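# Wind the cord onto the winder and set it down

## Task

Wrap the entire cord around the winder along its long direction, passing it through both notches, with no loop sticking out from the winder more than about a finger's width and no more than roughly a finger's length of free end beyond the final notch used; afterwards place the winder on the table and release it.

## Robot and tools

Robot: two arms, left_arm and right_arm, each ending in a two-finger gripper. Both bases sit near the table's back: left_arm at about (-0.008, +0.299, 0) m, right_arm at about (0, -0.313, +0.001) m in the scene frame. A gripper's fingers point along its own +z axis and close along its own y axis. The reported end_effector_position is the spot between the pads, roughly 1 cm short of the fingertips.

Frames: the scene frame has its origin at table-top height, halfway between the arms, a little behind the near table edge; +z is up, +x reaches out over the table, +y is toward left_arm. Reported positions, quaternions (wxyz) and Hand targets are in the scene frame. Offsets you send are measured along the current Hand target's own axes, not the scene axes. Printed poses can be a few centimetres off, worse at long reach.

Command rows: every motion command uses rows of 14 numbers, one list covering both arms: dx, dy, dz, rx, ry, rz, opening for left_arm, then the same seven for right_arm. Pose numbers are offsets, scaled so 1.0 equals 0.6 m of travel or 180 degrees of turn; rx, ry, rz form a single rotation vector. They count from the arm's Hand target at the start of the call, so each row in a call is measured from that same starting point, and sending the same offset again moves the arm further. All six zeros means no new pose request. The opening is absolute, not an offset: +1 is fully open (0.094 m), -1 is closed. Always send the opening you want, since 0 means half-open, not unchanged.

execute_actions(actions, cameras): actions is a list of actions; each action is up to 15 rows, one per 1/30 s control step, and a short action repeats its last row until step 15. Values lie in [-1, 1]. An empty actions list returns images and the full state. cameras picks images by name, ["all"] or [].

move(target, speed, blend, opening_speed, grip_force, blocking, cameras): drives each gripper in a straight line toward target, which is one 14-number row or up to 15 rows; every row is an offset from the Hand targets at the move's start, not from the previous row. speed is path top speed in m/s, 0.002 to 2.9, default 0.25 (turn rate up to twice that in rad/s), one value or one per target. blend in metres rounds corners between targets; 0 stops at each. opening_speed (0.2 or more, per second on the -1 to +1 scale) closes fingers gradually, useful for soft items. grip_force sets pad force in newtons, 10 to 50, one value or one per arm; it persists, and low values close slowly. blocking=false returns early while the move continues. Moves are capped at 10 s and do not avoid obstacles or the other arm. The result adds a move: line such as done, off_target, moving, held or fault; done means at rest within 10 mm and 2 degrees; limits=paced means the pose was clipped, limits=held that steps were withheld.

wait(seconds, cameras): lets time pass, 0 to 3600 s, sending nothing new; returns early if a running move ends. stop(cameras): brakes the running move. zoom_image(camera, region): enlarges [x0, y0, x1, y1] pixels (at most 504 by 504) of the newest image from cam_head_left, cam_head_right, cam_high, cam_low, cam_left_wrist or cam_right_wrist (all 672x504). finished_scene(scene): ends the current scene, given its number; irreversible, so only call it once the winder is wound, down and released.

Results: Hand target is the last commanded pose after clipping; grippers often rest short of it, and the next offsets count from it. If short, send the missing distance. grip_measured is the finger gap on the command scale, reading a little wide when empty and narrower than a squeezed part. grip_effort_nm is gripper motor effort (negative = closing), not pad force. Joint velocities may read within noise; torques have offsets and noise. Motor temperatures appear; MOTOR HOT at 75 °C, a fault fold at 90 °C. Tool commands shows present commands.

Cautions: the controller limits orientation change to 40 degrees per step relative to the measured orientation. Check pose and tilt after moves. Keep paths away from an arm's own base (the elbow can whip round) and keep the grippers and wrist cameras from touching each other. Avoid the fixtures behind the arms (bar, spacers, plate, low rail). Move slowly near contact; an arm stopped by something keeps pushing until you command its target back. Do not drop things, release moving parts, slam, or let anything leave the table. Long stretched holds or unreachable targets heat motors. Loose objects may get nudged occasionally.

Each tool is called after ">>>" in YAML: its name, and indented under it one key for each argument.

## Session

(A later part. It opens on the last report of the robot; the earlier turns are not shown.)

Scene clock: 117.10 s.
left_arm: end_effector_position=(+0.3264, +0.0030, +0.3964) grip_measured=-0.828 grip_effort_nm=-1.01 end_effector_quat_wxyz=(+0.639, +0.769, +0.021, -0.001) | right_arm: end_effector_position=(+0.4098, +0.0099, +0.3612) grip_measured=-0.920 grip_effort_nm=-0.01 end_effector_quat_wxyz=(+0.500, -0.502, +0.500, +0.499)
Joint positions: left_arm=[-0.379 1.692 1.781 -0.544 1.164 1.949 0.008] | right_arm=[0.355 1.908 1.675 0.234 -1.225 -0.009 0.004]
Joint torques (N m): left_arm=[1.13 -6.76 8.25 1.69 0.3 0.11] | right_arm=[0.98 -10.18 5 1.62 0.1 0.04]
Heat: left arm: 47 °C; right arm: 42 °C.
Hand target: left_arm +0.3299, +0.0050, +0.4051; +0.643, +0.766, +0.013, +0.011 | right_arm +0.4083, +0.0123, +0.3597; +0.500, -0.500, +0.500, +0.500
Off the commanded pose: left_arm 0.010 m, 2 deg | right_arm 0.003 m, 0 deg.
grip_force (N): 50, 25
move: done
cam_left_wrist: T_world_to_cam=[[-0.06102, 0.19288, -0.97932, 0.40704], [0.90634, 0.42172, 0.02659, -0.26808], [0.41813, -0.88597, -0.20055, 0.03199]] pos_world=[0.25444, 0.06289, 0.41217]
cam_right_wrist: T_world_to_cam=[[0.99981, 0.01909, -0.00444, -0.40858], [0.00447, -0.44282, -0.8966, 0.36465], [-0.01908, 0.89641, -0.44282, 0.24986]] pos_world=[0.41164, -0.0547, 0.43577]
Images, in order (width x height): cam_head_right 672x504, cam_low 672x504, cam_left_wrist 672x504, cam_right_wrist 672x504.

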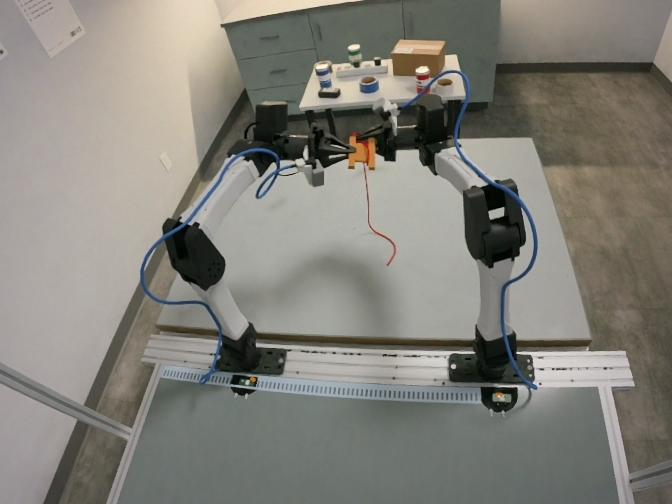

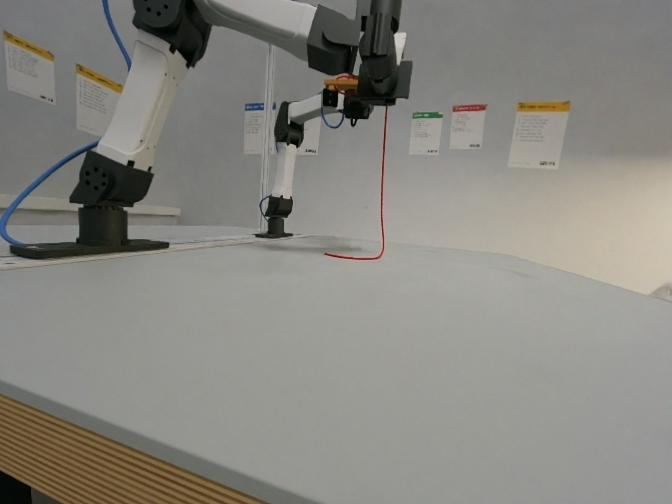

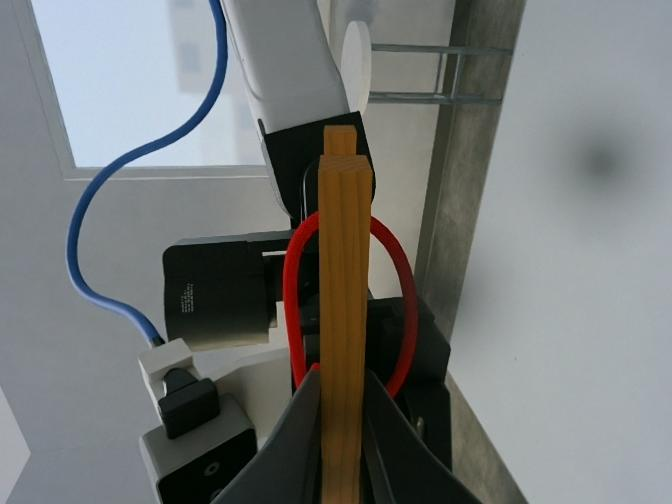

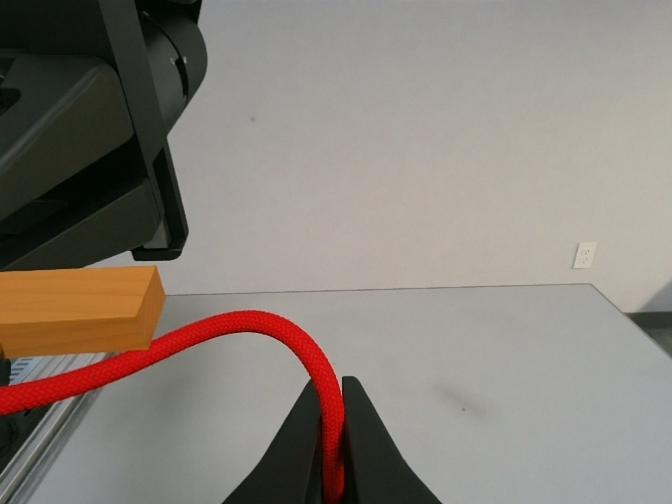

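>>> move:
  target: [0,0,0,0,0,0,-0.95, 0.0845,0.061,-0.038,0,0,0,-0.920]
  speed: 0.12
  cameras: ["cam_right_wrist","cam_head_right","cam_low","cam_left_wrist"]

>>> zoom_image:
  camera: "cam_low"
  region: [260, 40, 440, 190]

>>> zoom_image:
  camera: "cam_head_right"
  region: [310, 100, 430, 220]

Scene clock: 119.63 s.
left_arm: end_effector_position=(+0.3264, +0.0030, +0.3964) grip_measured=-0.828 grip_effort_nm=-1.00 end_effector_quat_wxyz=(+0.639, +0.769, +0.021, -0.001) | right_arm: end_effector_position=(+0.3757, -0.0066, +0.3022) grip_measured=-0.920 grip_effort_nm=-0.01 end_effector_quat_wxyz=(+0.494, -0.499, +0.506, +0.502)
Joint positions: left_arm=[-0.379 1.692 1.781 -0.544 1.164 1.949 0.008] | right_arm=[0.346 1.793 1.299 0.477 -1.234 -0.01 0.004]
Joint torques (N m): left_arm=[1.11 -6.68 8.23 1.7 0.3 0.11] | right_arm=[-0.25 -10.54 5.11 1.63 -0.08 -0.01]
Heat: left arm: 47 °C; right arm: 42 °C.
Hand target: left_arm +0.3299, +0.0050, +0.4051; +0.643, +0.766, +0.013, +0.011 | right_arm +0.3717, -0.0105, +0.3091; +0.500, -0.500, +0.500, +0.500
Off the commanded pose: left_arm 0.010 m, 2 deg | right_arm 0.009 m, 1 deg.
grip_force (N): 50, 25
move: done
cam_left_wrist: T_world_to_cam=[[-0.06102, 0.19288, -0.97932, 0.40704], [0.90634, 0.42172, 0.02659, -0.26808], [0.41813, -0.88597, -0.20055, 0.03199]] pos_world=[0.25444, 0.06289, 0.41217]
cam_right_wrist: T_world_to_cam=[[0.9996, 0.01826, -0.02178, -0.36914], [-0.01128, -0.44844, -0.89374, 0.30967], [-0.02609, 0.89363, -0.44805, 0.24203]] pos_world=[0.3788, -0.07068, 0.37716]
Images, in order (width x height): cam_head_right 672x504, cam_low 672x504, cam_left_wrist 672x504, cam_right_wrist 672x504.

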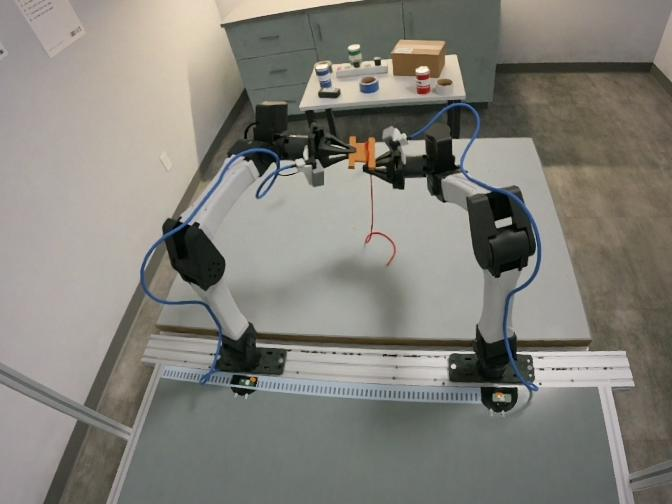

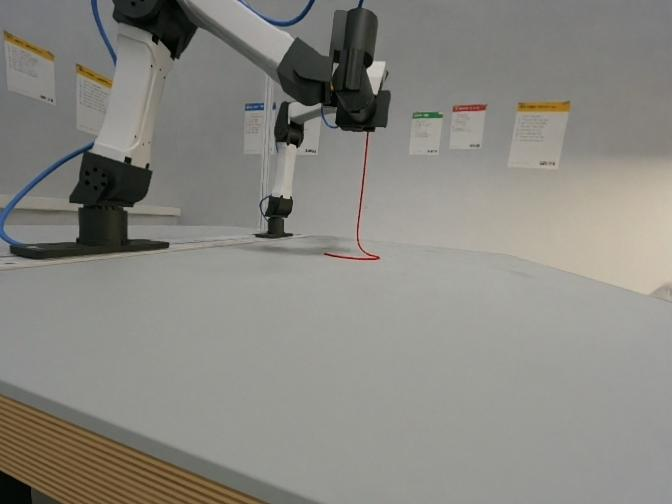

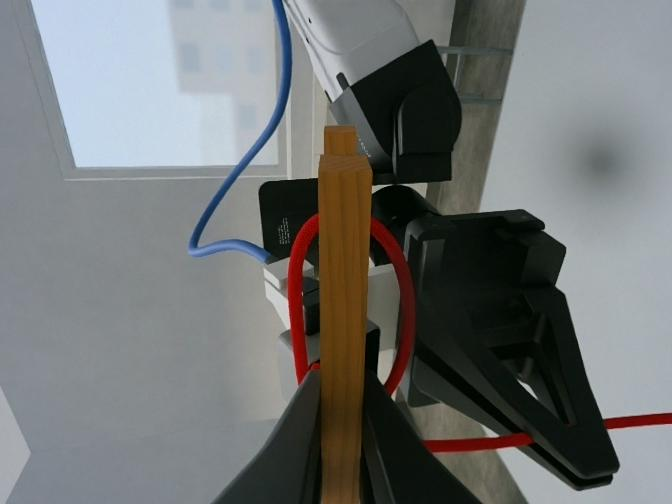

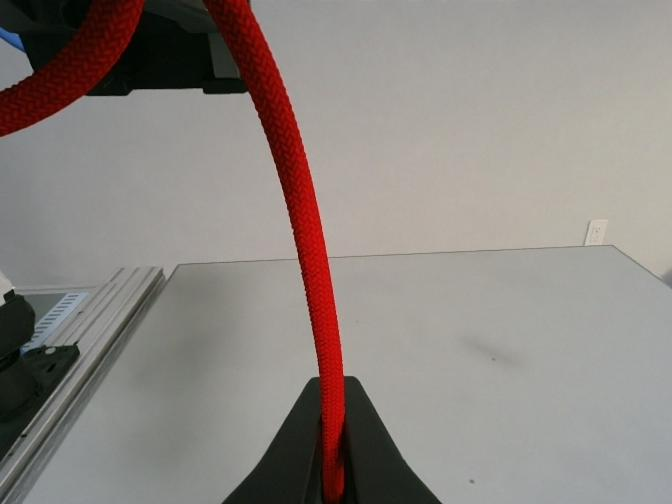

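Scaled by 2.800 from the camera's image (finer frame: 960x720).

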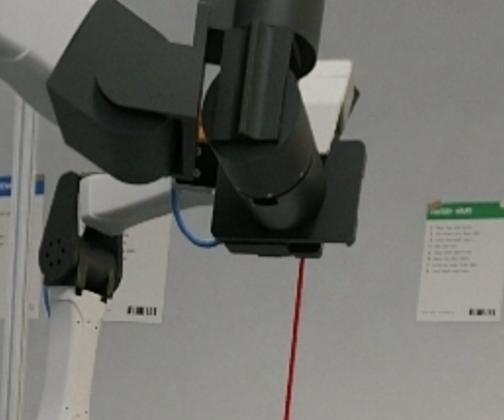

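Scaled by 4.200 from the camera's image (finer frame: 960x720).

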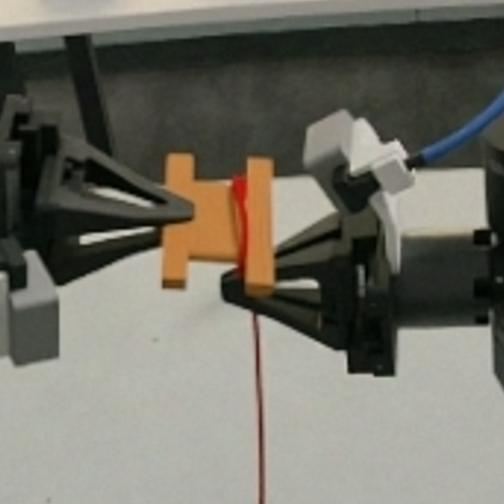

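>>> move:
  target:
    - [0,0,0,0,0,0,-0.95, 0,0,0,0,0,0,-0.927]
    - [0,0,0,0,0,0,-0.95, 0.06,0,0,0,0,0,-0.927]
  speed: 0.08
  cameras: ["cam_right_wrist","cam_left_wrist"]

Scene clock: 121.93 s.
left_arm: end_effector_position=(+0.3265, +0.0031, +0.3958) grip_measured=-0.828 grip_effort_nm=-1.00 end_effector_quat_wxyz=(+0.638, +0.769, +0.023, -0.002) | right_arm: end_effector_position=(+0.3692, -0.0088, +0.2838) grip_measured=-0.923 grip_effort_nm=-0.22 end_effector_quat_wxyz=(+0.507, -0.505, +0.492, +0.495)
Joint positions: left_arm=[-0.379 1.692 1.781 -0.548 1.162 1.949 0.008] | right_arm=[0.346 1.797 1.202 0.621 -1.234 -0.008 0.004]
Joint torques (N m): left_arm=[1.1 -6.74 8.25 1.72 0.32 0.11] | right_arm=[-0.13 -7.04 4.83 1.58 -0.06 0.04]
Heat: left arm: 47 °C; right arm: 42 °C.
Hand target: left_arm +0.3299, +0.0050, +0.4051; +0.643, +0.766, +0.013, +0.011 | right_arm +0.3717, -0.0105, +0.2731; +0.500, -0.500, +0.500, +0.500
Off the commanded pose: left_arm 0.010 m, 2 deg | right_arm 0.011 m, 1 deg.
grip_force (N): 50, 25
move: off_target (right_arm)
cam_left_wrist: T_world_to_cam=[[-0.06425, 0.19473, -0.97875, 0.40721], [0.90581, 0.42297, 0.02469, -0.26724], [0.41879, -0.88497, -0.20356, 0.03294]] pos_world=[0.25444, 0.06289, 0.41186]
cam_right_wrist: T_world_to_cam=[[0.99967, 0.01827, 0.01793, -0.37439], [0.0241, -0.43531, -0.89996, 0.28094], [-0.00864, 0.9001, -0.4356, 0.22572]] pos_world=[0.36945, -0.07404, 0.35788]
Images, in order (width x height): cam_left_wrist 672x504, cam_right_wrist 672x504.

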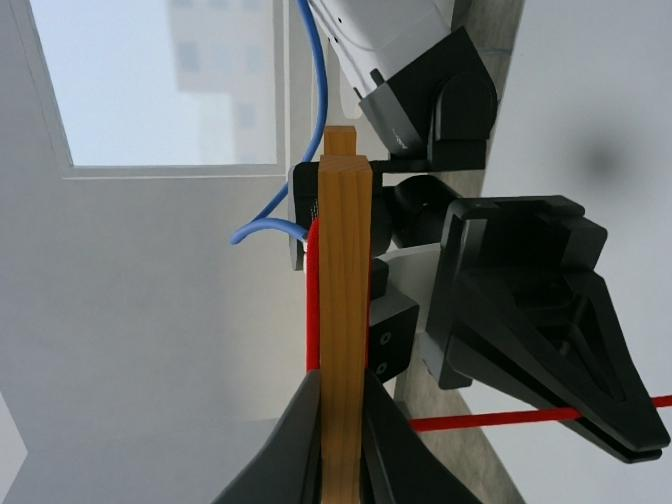

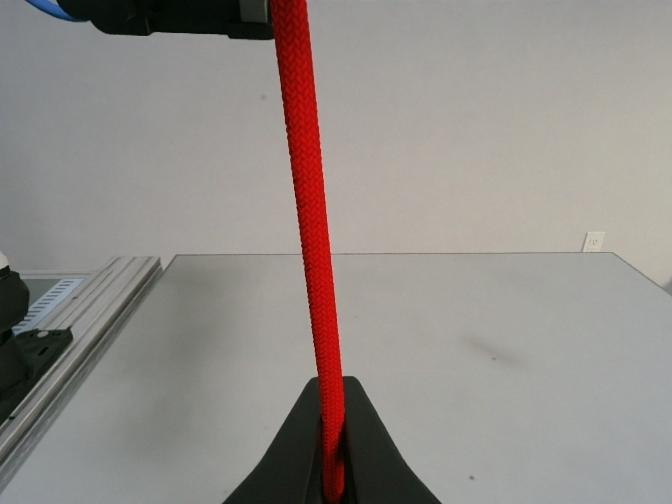

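>>> move:
  target:
    - [0,0,0,0,0,0,-0.95, 0,0,0,0,0,0,-0.86]
    - [0,0,0,0,0,0,-0.95, 0.26,0.023,-0.0027,0,0,0,-0.86]
  speed: 0.2
  cameras: ["cam_right_wrist","cam_left_wrist","cam_head_right"]

>>> zoom_image:
  camera: "cam_head_right"
  region: [310, 100, 430, 260]

Scene clock: 125.47 s.
left_arm: end_effector_position=(+0.3265, +0.0031, +0.3958) grip_measured=-0.828 grip_effort_nm=-1.01 end_effector_quat_wxyz=(+0.638, +0.769, +0.023, -0.002) | right_arm: end_effector_position=(+0.3601, -0.0121, +0.1252) grip_measured=-0.861 grip_effort_nm=0.06 end_effector_quat_wxyz=(+0.505, -0.504, +0.494, +0.496)
Joint positions: left_arm=[-0.379 1.692 1.781 -0.548 1.162 1.949 0.008] | right_arm=[0.346 2.152 0.941 1.227 -1.234 -0.012 0.007]
Joint torques (N m): left_arm=[1.11 -6.69 8.25 1.73 0.32 0.12] | right_arm=[0.44 -7.98 3.22 1.64 0.01 0.02]
Heat: left arm: 48 °C; right arm: 42 °C.
Hand target: left_arm +0.3299, +0.0050, +0.4051; +0.643, +0.766, +0.013, +0.011 | right_arm +0.3580, -0.0122, +0.1172; +0.500, -0.500, +0.500, +0.500
Off the commanded pose: left_arm 0.010 m, 2 deg | right_arm 0.008 m, 1 deg.
grip_force (N): 50, 25
move: done
cam_left_wrist: T_world_to_cam=[[-0.06425, 0.19473, -0.97875, 0.40721], [0.90581, 0.42297, 0.02469, -0.26724], [0.41879, -0.88497, -0.20356, 0.03294]] pos_world=[0.25444, 0.06289, 0.41186]
cam_right_wrist: T_world_to_cam=[[0.99975, 0.01838, 0.01241, -0.36164], [0.01921, -0.43834, -0.8986, 0.13856], [-0.01107, 0.89862, -0.43858, 0.1607]] pos_world=[0.36067, -0.07702, 0.19948]
Images, in order (width x height): cam_head_right 672x504, cam_left_wrist 672x504, cam_right_wrist 672x504.

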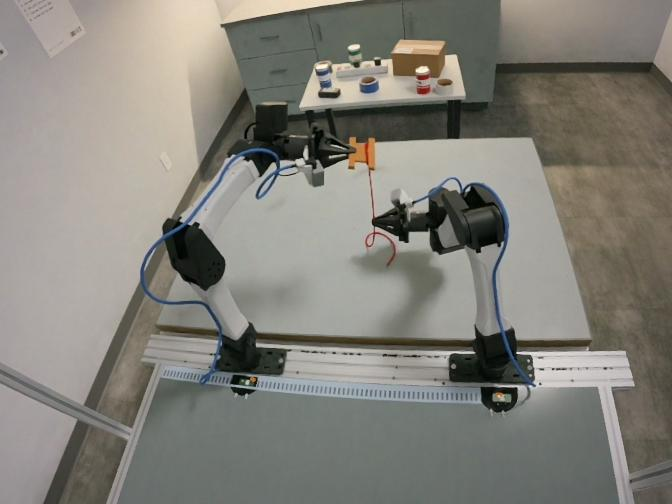

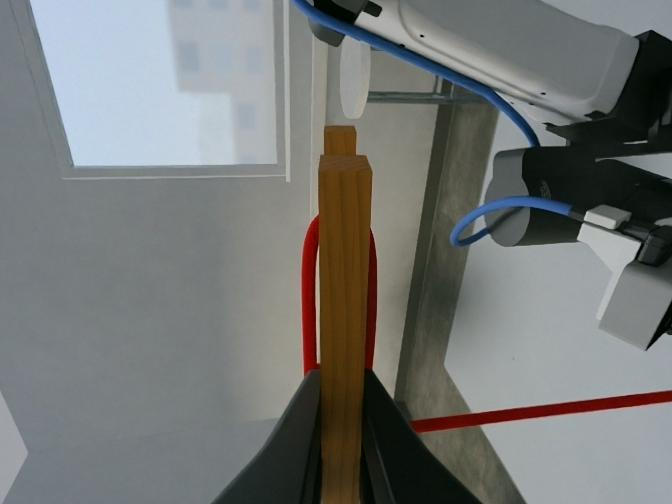

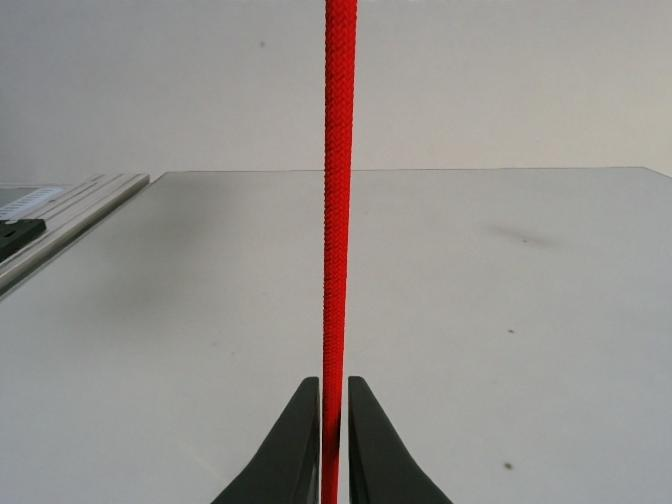

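Scaled by 3.150 from the camera's image (finer frame: 960x720).

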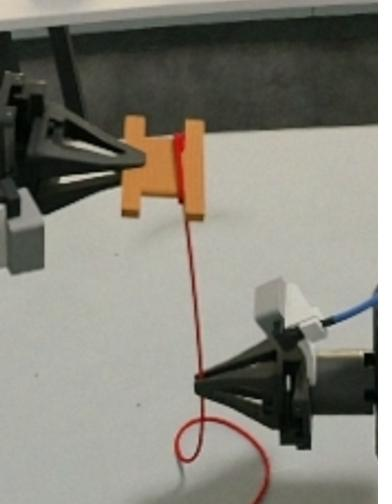

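>>> move:
  target:
    - [0,0,0,0,0,0,-0.95, 0,0,0.0217,0,0,0,-0.86]
    - [0,0,0,0,0,0,-0.95, 0,0,0.0217,0,0,0,-0.925]
    - [0,0,0,0,0,0,-0.95, -0.118,0.1613,-0.0087,0,0,0,-0.925]
    - [0,0,0,0,0,0,-0.95, -0.2568,0.2788,-0.0113,0,0,0,-0.925]
    - [0,0,0,0,0,0,-0.95, -0.4432,0.3277,-0.016,0,0,0,-0.925]
    - [0,0,0,0,0,0,-0.95, -0.5212,0.3273,-0.0067,0,0,0,-0.925]
    - [0,0,0,0,0,0,-0.95, -0.6343,0.2903,-0.0305,0,0,0,-0.925]
  speed: 0.18
  blend: [0,0,0.03,0.03,0.02,0.02,0]
  cameras: ["cam_right_wrist","cam_left_wrist","cam_head_right","cam_low"]

>>> zoom_image:
  camera: "cam_low"
  region: [240, 20, 420, 150]

>>> zoom_image:
  camera: "cam_head_right"
  region: [310, 100, 430, 220]

Scene clock: 132.27 s.
left_arm: end_effector_position=(+0.3264, +0.0031, +0.3958) grip_measured=-0.828 grip_effort_nm=-1.01 end_effector_quat_wxyz=(+0.638, +0.769, +0.023, -0.002) | right_arm: end_effector_position=(+0.1841, -0.0294, +0.4927) grip_measured=-0.920 grip_effort_nm=-0.27 end_effector_quat_wxyz=(+0.496, -0.495, +0.505, +0.503)
Joint positions: left_arm=[-0.379 1.692 1.781 -0.548 1.162 1.949 0.008] | right_arm=[0.548 1.194 1.516 -0.319 -1.027 0.012 0.004]
Joint torques (N m): left_arm=[1.09 -6.74 8.28 1.72 0.31 0.11] | right_arm=[-0.39 -2.14 7.01 1.55 -0.09 -0.2]
Heat: left arm: 48 °C; right arm: 42 °C.
Hand target: left_arm +0.3299, +0.0050, +0.4051; +0.643, +0.766, +0.013, +0.011 | right_arm +0.1837, -0.0306, +0.4976; +0.500, -0.500, +0.500, +0.500
Off the commanded pose: left_arm 0.010 m, 2 deg | right_arm 0.005 m, 1 deg.
grip_force (N): 50, 25
move: done
cam_left_wrist: T_world_to_cam=[[-0.06451, 0.19482, -0.97872, 0.40726], [0.90584, 0.42292, 0.02448, -0.26715], [0.41869, -0.88498, -0.20376, 0.03304]] pos_world=[0.25444, 0.06289, 0.41186]
cam_right_wrist: T_world_to_cam=[[0.99961, 0.01417, -0.02425, -0.17205], [-0.0155, -0.44169, -0.89704, 0.47004], [-0.02342, 0.89706, -0.44129, 0.33895]] pos_world=[0.1872, -0.09401, 0.56705]
Images, in order (width x height): cam_head_right 672x504, cam_low 672x504, cam_left_wrist 672x504, cam_right_wrist 672x504.

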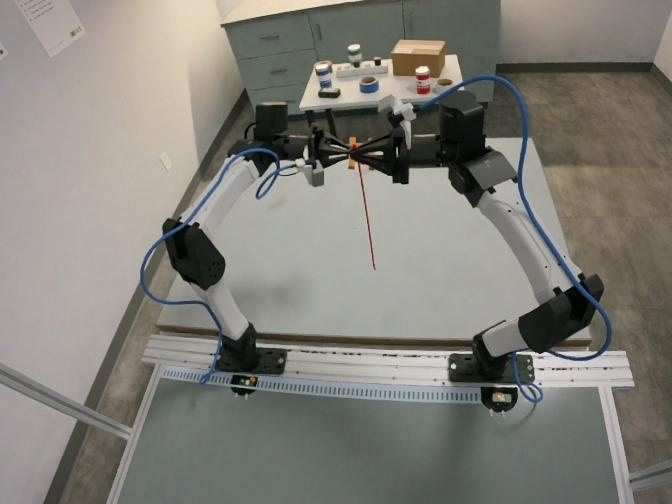

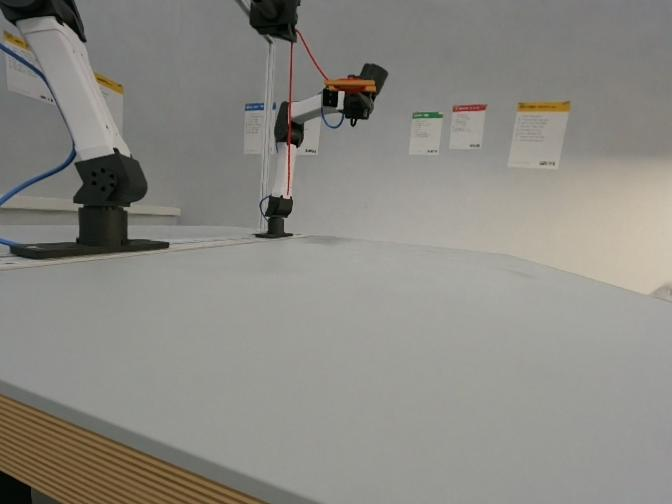

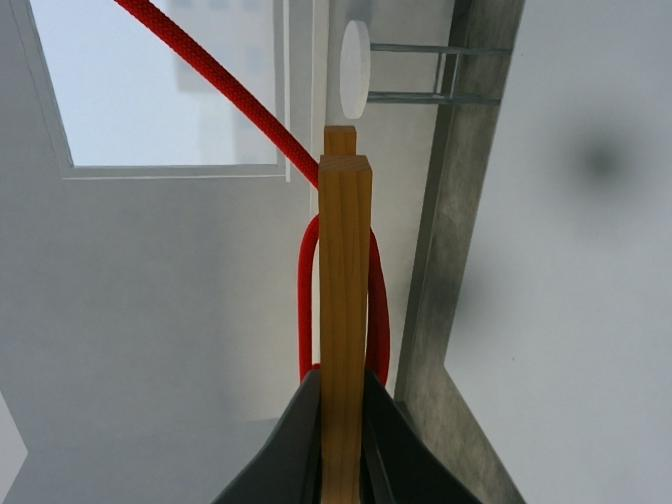

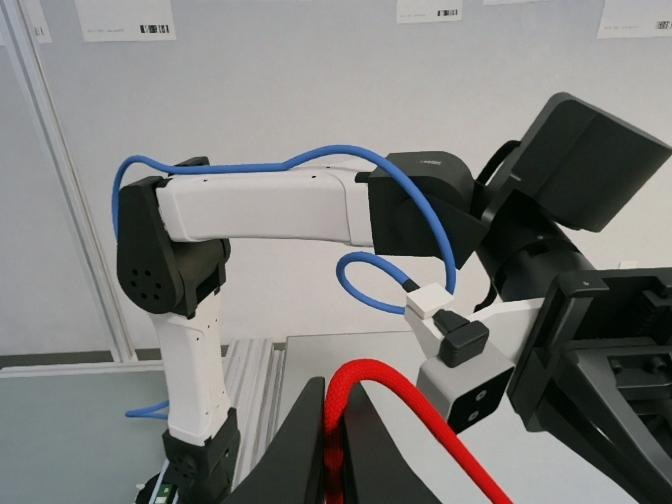

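Scaled by 2.800 from the camera's image (finer frame: 960x720).

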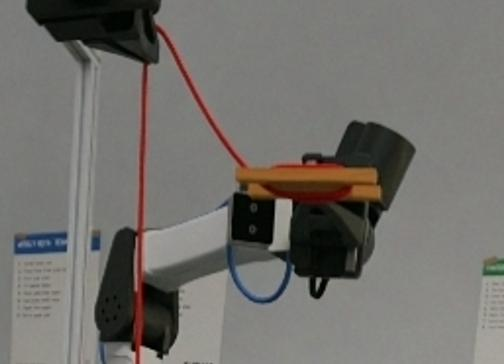

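Scaled by 4.200 from the camera's image (finer frame: 960x720).

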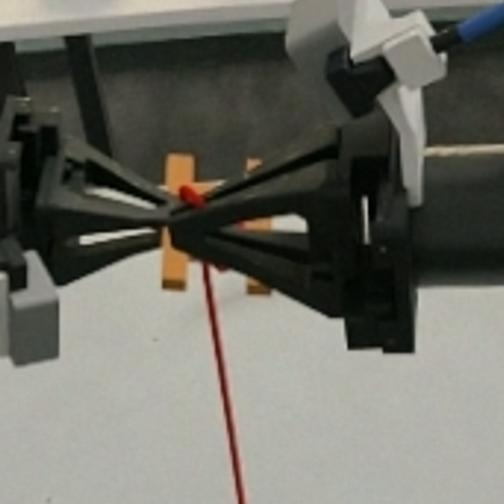

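>>> execute_actions:
  actions: []

Scene clock: 133.10 s.
left_arm: end_effector_position=(+0.3264, +0.0031, +0.3958) grip_measured=-0.828 grip_effort_nm=-1.01 end_effector_quat_wxyz=(+0.638, +0.769, +0.023, -0.002) | right_arm: end_effector_position=(+0.1841, -0.0294, +0.4925) grip_measured=-0.920 grip_effort_nm=-0.27 end_effector_quat_wxyz=(+0.496, -0.495, +0.506, +0.503)
Joint positions: left_arm=[-0.379 1.692 1.781 -0.548 1.162 1.949 0.008] | right_arm=[0.548 1.194 1.516 -0.32 -1.027 0.012 0.004]
Joint velocities: within noise
Joint torques (N m): left_arm=[1.13 -6.74 8.27 1.72 0.32 0.12] | right_arm=[-0.01 -1.92 6.99 1.57 -0.11 -0.18]
Motor temperatures (°C): left_arm=[25 37 48 45 25 25 28] | right_arm=[22 42 37 42 25 28 27]
Heat: left arm: 48 °C; right arm: 42 °C.
Hand target: left_arm +0.3299, +0.0050, +0.4051; +0.643, +0.766, +0.013, +0.011 | right_arm +0.1837, -0.0306, +0.4975; +0.500, -0.500, +0.500, +0.500
Tool commands: left_gripper/opening=-0.95 right_gripper/opening=-0.925
Off the commanded pose: left_arm 0.010 m, 2 deg | right_arm 0.005 m, 1 deg.
grip_force (N): 50, 25
camera_calibration:
cam_left_wrist: T_world_to_cam=[[-0.06451, 0.19482, -0.97872, 0.40726], [0.90584, 0.42292, 0.02448, -0.26715], [0.41869, -0.88498, -0.20376, 0.03304]] pos_world=[0.25444, 0.06289, 0.41186]
cam_right_wrist: T_world_to_cam=[[0.9996, 0.01416, -0.02448, -0.17192], [-0.0157, -0.44201, -0.89687, 0.46987], [-0.02352, 0.8969, -0.44161, 0.33909]] pos_world=[0.18721, -0.09401, 0.56695]

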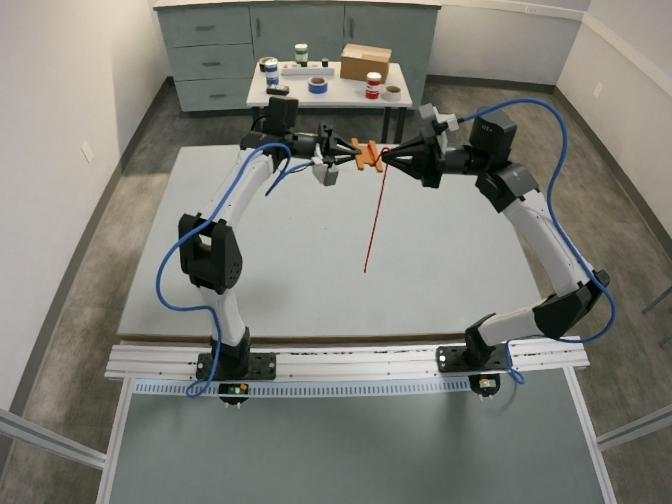

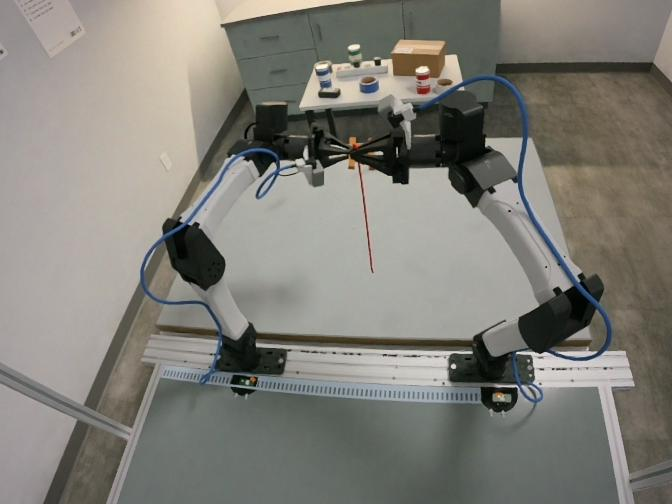

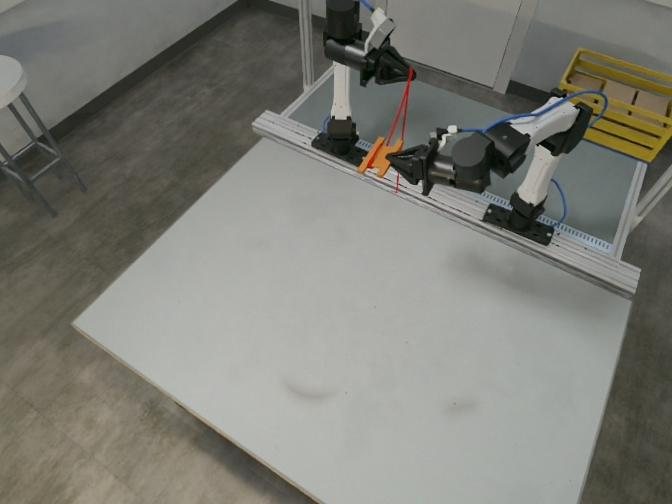

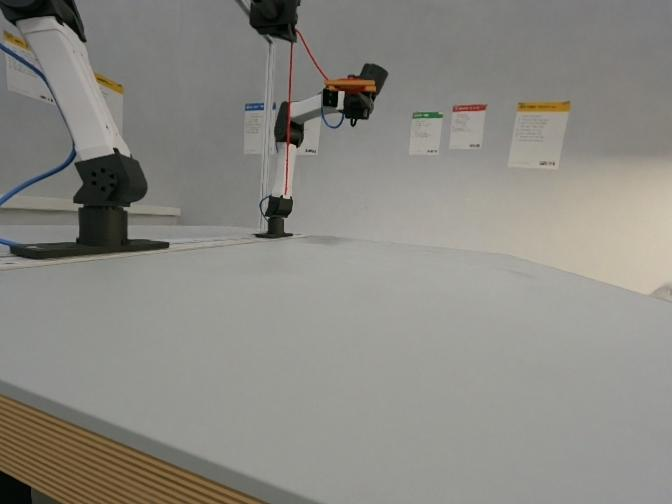

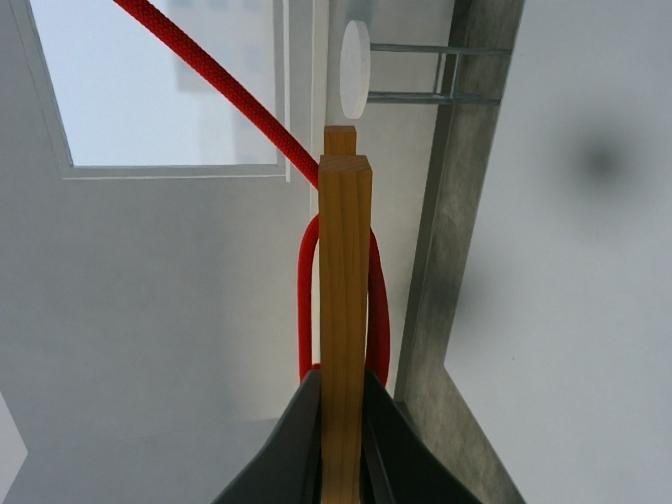

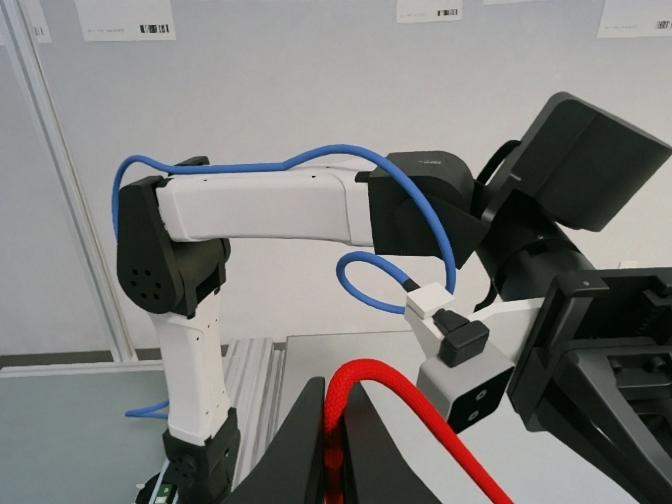

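>>> move:
  target:
    - [0,0,0,0,0,0,-0.95,-0.0135,-0.1762,-0.0753,0,0,0,-0.925]
    - [0,0,0,0,0,0,-0.95,0.0387,-0.3362,-0.0162,0,0,0,-0.925]
  speed: 0.15
  blend: 0.02
  cameras: ["cam_left_wrist","cam_right_wrist","cam_high"]

Scene clock: 135.83 s.
left_arm: end_effector_position=(+0.3264, +0.0031, +0.3958) grip_measured=-0.828 grip_effort_nm=-1.00 end_effector_quat_wxyz=(+0.638, +0.769, +0.023, -0.002) | right_arm: end_effector_position=(+0.3827, -0.0437, +0.4746) grip_measured=-0.920 grip_effort_nm=-0.27 end_effector_quat_wxyz=(+0.501, -0.499, +0.500, +0.500)
Joint positions: left_arm=[-0.379 1.692 1.781 -0.548 1.162 1.949 0.008] | right_arm=[0.251 1.831 2.027 -0.177 -1.326 0.012 0.004]
Joint torques (N m): left_arm=[1.11 -6.71 8.31 1.72 0.32 0.12] | right_arm=[0.77 -6.95 7.24 1.34 0.06 -0.08]
Heat: left arm: 48 °C; right arm: 42 °C.
Hand target: left_arm +0.3299, +0.0050, +0.4051; +0.643, +0.766, +0.013, +0.011 | right_arm +0.3855, -0.0402, +0.4744; +0.500, -0.500, +0.500, +0.500
Off the commanded pose: left_arm 0.010 m, 2 deg | right_arm 0.005 m, 0 deg.
grip_force (N): 50, 25
move: done
cam_left_wrist: T_world_to_cam=[[-0.06451, 0.19482, -0.97872, 0.40726], [0.90584, 0.42292, 0.02448, -0.26715], [0.41869, -0.88498, -0.20376, 0.03304]] pos_world=[0.25444, 0.06289, 0.41186]
cam_right_wrist: T_world_to_cam=[[0.99986, 0.01495, -0.00747, -0.37877], [-0.00015, -0.43894, -0.89851, 0.44554], [-0.01671, 0.89839, -0.43888, 0.3449]] pos_world=[0.38454, -0.10862, 0.54886]
Images, in order (width x height): cam_high 672x504, cam_left_wrist 672x504, cam_right_wrist 672x504.

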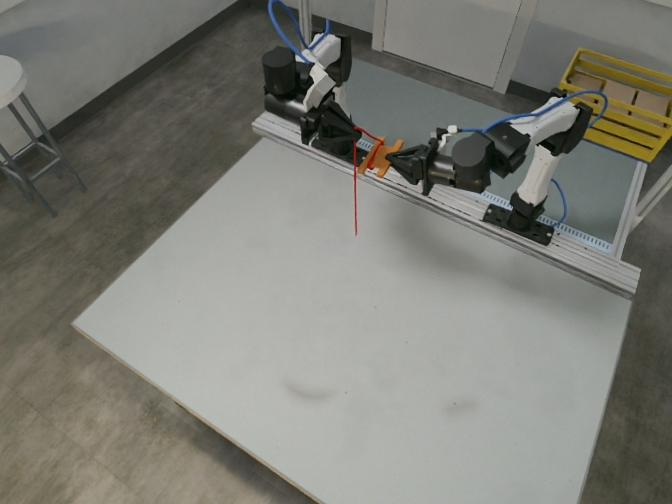

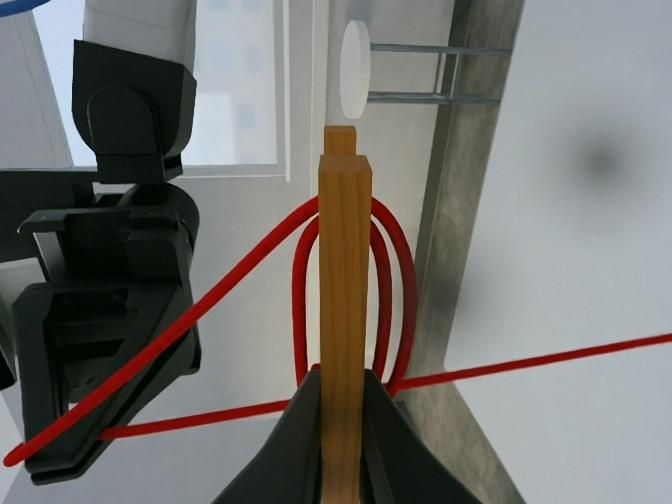

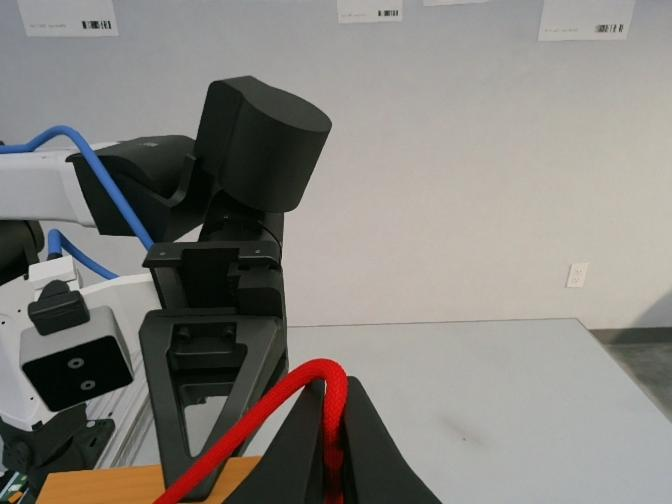

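>>> move:
  target:
    - [0,0,0,0,0,0,-0.95,0.1012,-0.0487,0.0772,0,0,0,-0.92]
    - [0,0,0,0,0,0,-0.95,0.1910,-0.0380,0.0943,0,0,0,-0.92]
    - [0,0,0,0,0,0,-0.95,0.2755,0.0230,0.0495,0,0,0,-0.92]
  speed: 0.15
  blend: 0.02
  cameras: ["cam_left_wrist","cam_right_wrist","cam_high"]

Scene clock: 139.10 s.
left_arm: end_effector_position=(+0.3264, +0.0031, +0.3958) grip_measured=-0.828 grip_effort_nm=-1.00 end_effector_quat_wxyz=(+0.638, +0.769, +0.023, -0.002) | right_arm: end_effector_position=(+0.3736, -0.0070, +0.3042) grip_measured=-0.919 grip_effort_nm=-0.08 end_effector_quat_wxyz=(+0.493, -0.501, +0.503, +0.503)
Joint positions: left_arm=[-0.379 1.692 1.781 -0.548 1.162 1.949 0.008] | right_arm=[0.346 1.788 1.299 0.477 -1.241 -0.009 0.004]
Joint torques (N m): left_arm=[1.11 -6.79 8.21 1.73 0.32 0.12] | right_arm=[-0.09 -10.14 5.05 1.62 0.03 0.02]
Heat: left arm: 48 °C; right arm: 42 °C.
Hand target: left_arm +0.3299, +0.0050, +0.4051; +0.643, +0.766, +0.013, +0.011 | right_arm +0.3717, -0.0105, +0.3090; +0.500, -0.500, +0.500, +0.500
Off the commanded pose: left_arm 0.010 m, 2 deg | right_arm 0.006 m, 1 deg.
grip_force (N): 50, 25
move: done
cam_left_wrist: T_world_to_cam=[[-0.06451, 0.19482, -0.97872, 0.40726], [0.90584, 0.42292, 0.02448, -0.26715], [0.41869, -0.88498, -0.20376, 0.03304]] pos_world=[0.25444, 0.06289, 0.41186]
cam_right_wrist: T_world_to_cam=[[0.99952, 0.02511, -0.01785, -0.36816], [-0.00475, -0.44702, -0.89451, 0.30901], [-0.03044, 0.89417, -0.44669, 0.24453]] pos_world=[0.3769, -0.07128, 0.37906]
Images, in order (width x height): cam_high 672x504, cam_left_wrist 672x504, cam_right_wrist 672x504.

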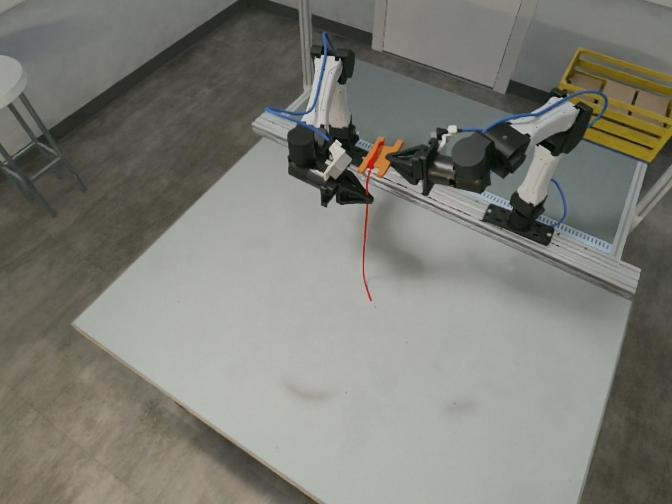

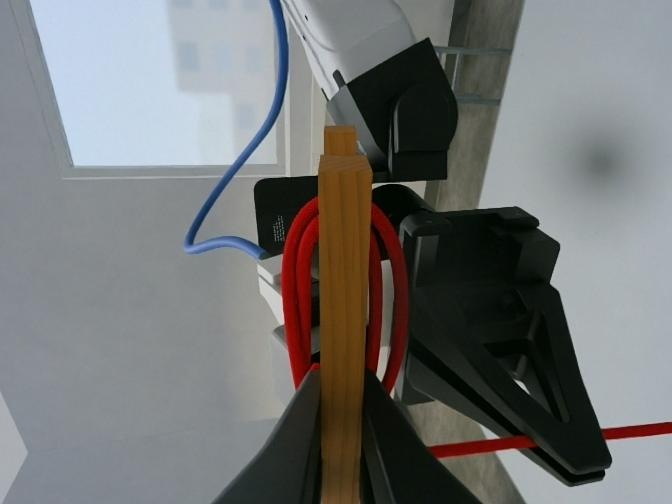

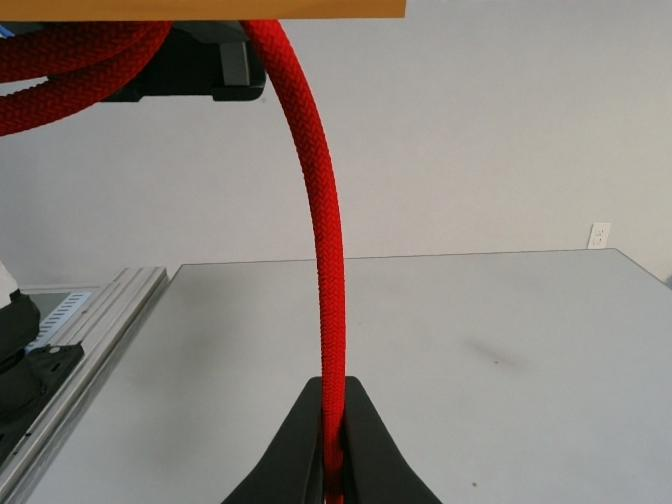

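>>> move:
  target:
    - [0,0,0,0,0,0,-0.95,0,0,0,0,0,0,-0.927]
    - [0,0,0,0,0,0,-0.95,0.060,0,0,0,0,0,-0.927]
  speed: 0.08
  cameras: ["cam_left_wrist","cam_right_wrist"]

Scene clock: 141.23 s.
left_arm: end_effector_position=(+0.3264, +0.0031, +0.3958) grip_measured=-0.828 grip_effort_nm=-1.01 end_effector_quat_wxyz=(+0.638, +0.769, +0.023, -0.002) | right_arm: end_effector_position=(+0.3682, -0.0089, +0.2827) grip_measured=-0.922 grip_effort_nm=-0.29 end_effector_quat_wxyz=(+0.504, -0.506, +0.492, +0.498)
Joint positions: left_arm=[-0.379 1.692 1.781 -0.548 1.162 1.949 0.008] | right_arm=[0.346 1.798 1.202 0.619 -1.241 -0.008 0.004]
Joint torques (N m): left_arm=[1.1 -6.76 8.27 1.73 0.31 0.12] | right_arm=[-0.18 -7.24 4.98 1.66 0.01 -0.01]
Heat: left arm: 48 °C; right arm: 42 °C.
Hand target: left_arm +0.3299, +0.0050, +0.4051; +0.643, +0.766, +0.013, +0.011 | right_arm +0.3717, -0.0105, +0.2732; +0.500, -0.500, +0.500, +0.500
Off the commanded pose: left_arm 0.010 m, 2 deg | right_arm 0.010 m, 1 deg.
grip_force (N): 50, 25
move: done
cam_left_wrist: T_world_to_cam=[[-0.06451, 0.19482, -0.97872, 0.40726], [0.90584, 0.42292, 0.02448, -0.26715], [0.41869, -0.88498, -0.20376, 0.03304]] pos_world=[0.25444, 0.06289, 0.41186]
cam_right_wrist: T_world_to_cam=[[0.99958, 0.02521, 0.01405, -0.37207], [0.02365, -0.43651, -0.89939, 0.27993], [-0.01654, 0.89935, -0.43692, 0.2286]] pos_world=[0.36908, -0.07402, 0.35687]

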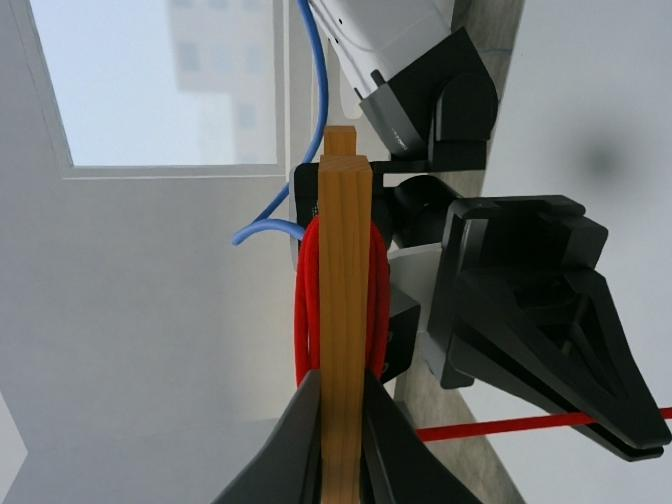

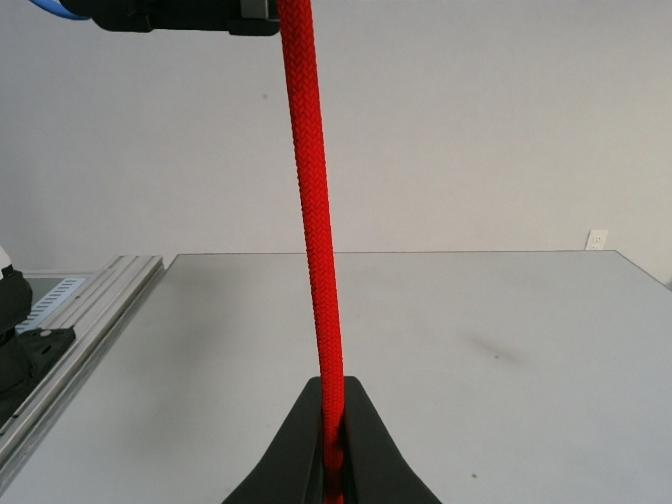

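>>> move:
  target:
    - [0,0,0,0,0,0,-0.95,0,0,0,0,0,0,-0.86]
    - [0,0,0,0,0,0,-0.95,0.26,0.0228,0.0,0,0,0,-0.86]
  speed: 0.15
  cameras: ["cam_left_wrist","cam_right_wrist"]

Scene clock: 144.60 s.
left_arm: end_effector_position=(+0.3264, +0.0031, +0.3958) grip_measured=-0.828 grip_effort_nm=-1.01 end_effector_quat_wxyz=(+0.638, +0.769, +0.023, -0.002) | right_arm: end_effector_position=(+0.3601, -0.0121, +0.1249) grip_measured=-0.861 grip_effort_nm=0.07 end_effector_quat_wxyz=(+0.504, -0.505, +0.494, +0.497)
Joint positions: left_arm=[-0.379 1.692 1.781 -0.548 1.162 1.949 0.008] | right_arm=[0.346 2.153 0.943 1.225 -1.236 -0.012 0.007]
Joint torques (N m): left_arm=[1.13 -6.72 8.28 1.73 0.32 0.11] | right_arm=[0.92 -8.14 3.21 1.68 0.11 -0.05]
Heat: left arm: 48 °C; right arm: 42 °C.
Hand target: left_arm +0.3299, +0.0050, +0.4051; +0.643, +0.766, +0.013, +0.011 | right_arm +0.3581, -0.0106, +0.1171; +0.500, -0.500, +0.500, +0.500
Off the commanded pose: left_arm 0.010 m, 2 deg | right_arm 0.008 m, 1 deg.
grip_force (N): 50, 25
move: done
cam_left_wrist: T_world_to_cam=[[-0.06451, 0.19482, -0.97872, 0.40726], [0.90584, 0.42292, 0.02448, -0.26715], [0.41869, -0.88498, -0.20376, 0.03304]] pos_world=[0.25444, 0.06289, 0.41186]
cam_right_wrist: T_world_to_cam=[[0.99973, 0.02069, 0.01096, -0.36147], [0.01893, -0.43881, -0.89838, 0.13831], [-0.01378, 0.89834, -0.43909, 0.16162]] pos_world=[0.36098, -0.07702, 0.19918]

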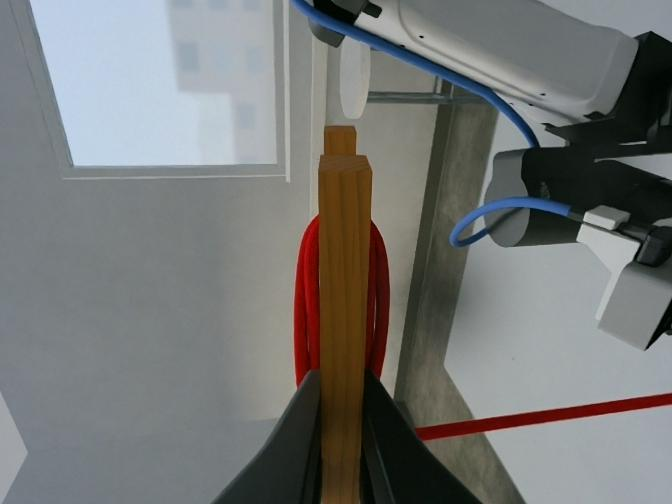

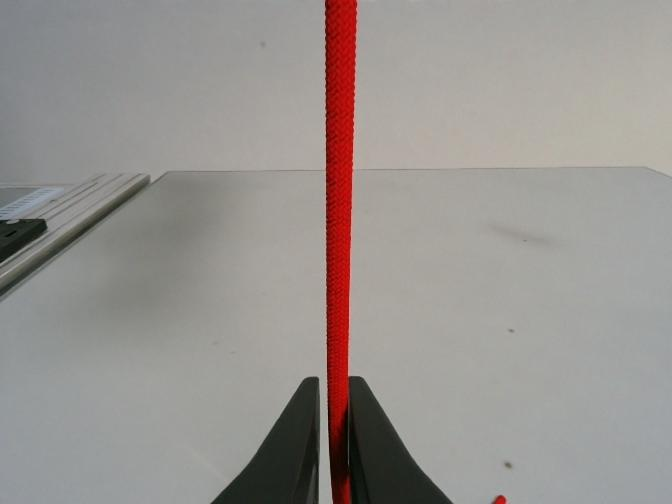

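>>> zoom_image:
  camera: "cam_right_wrist"
  region: [280, 360, 400, 504]

Scaled by 3.500 from the camera's image (finer frame: 960x720).

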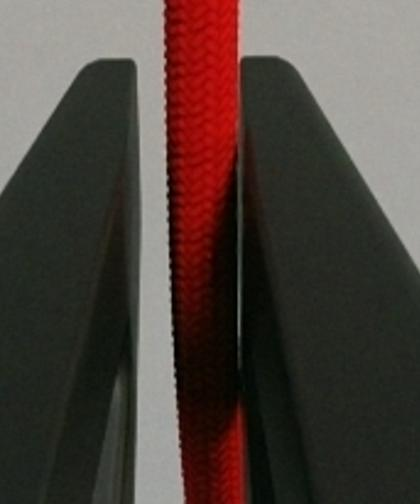

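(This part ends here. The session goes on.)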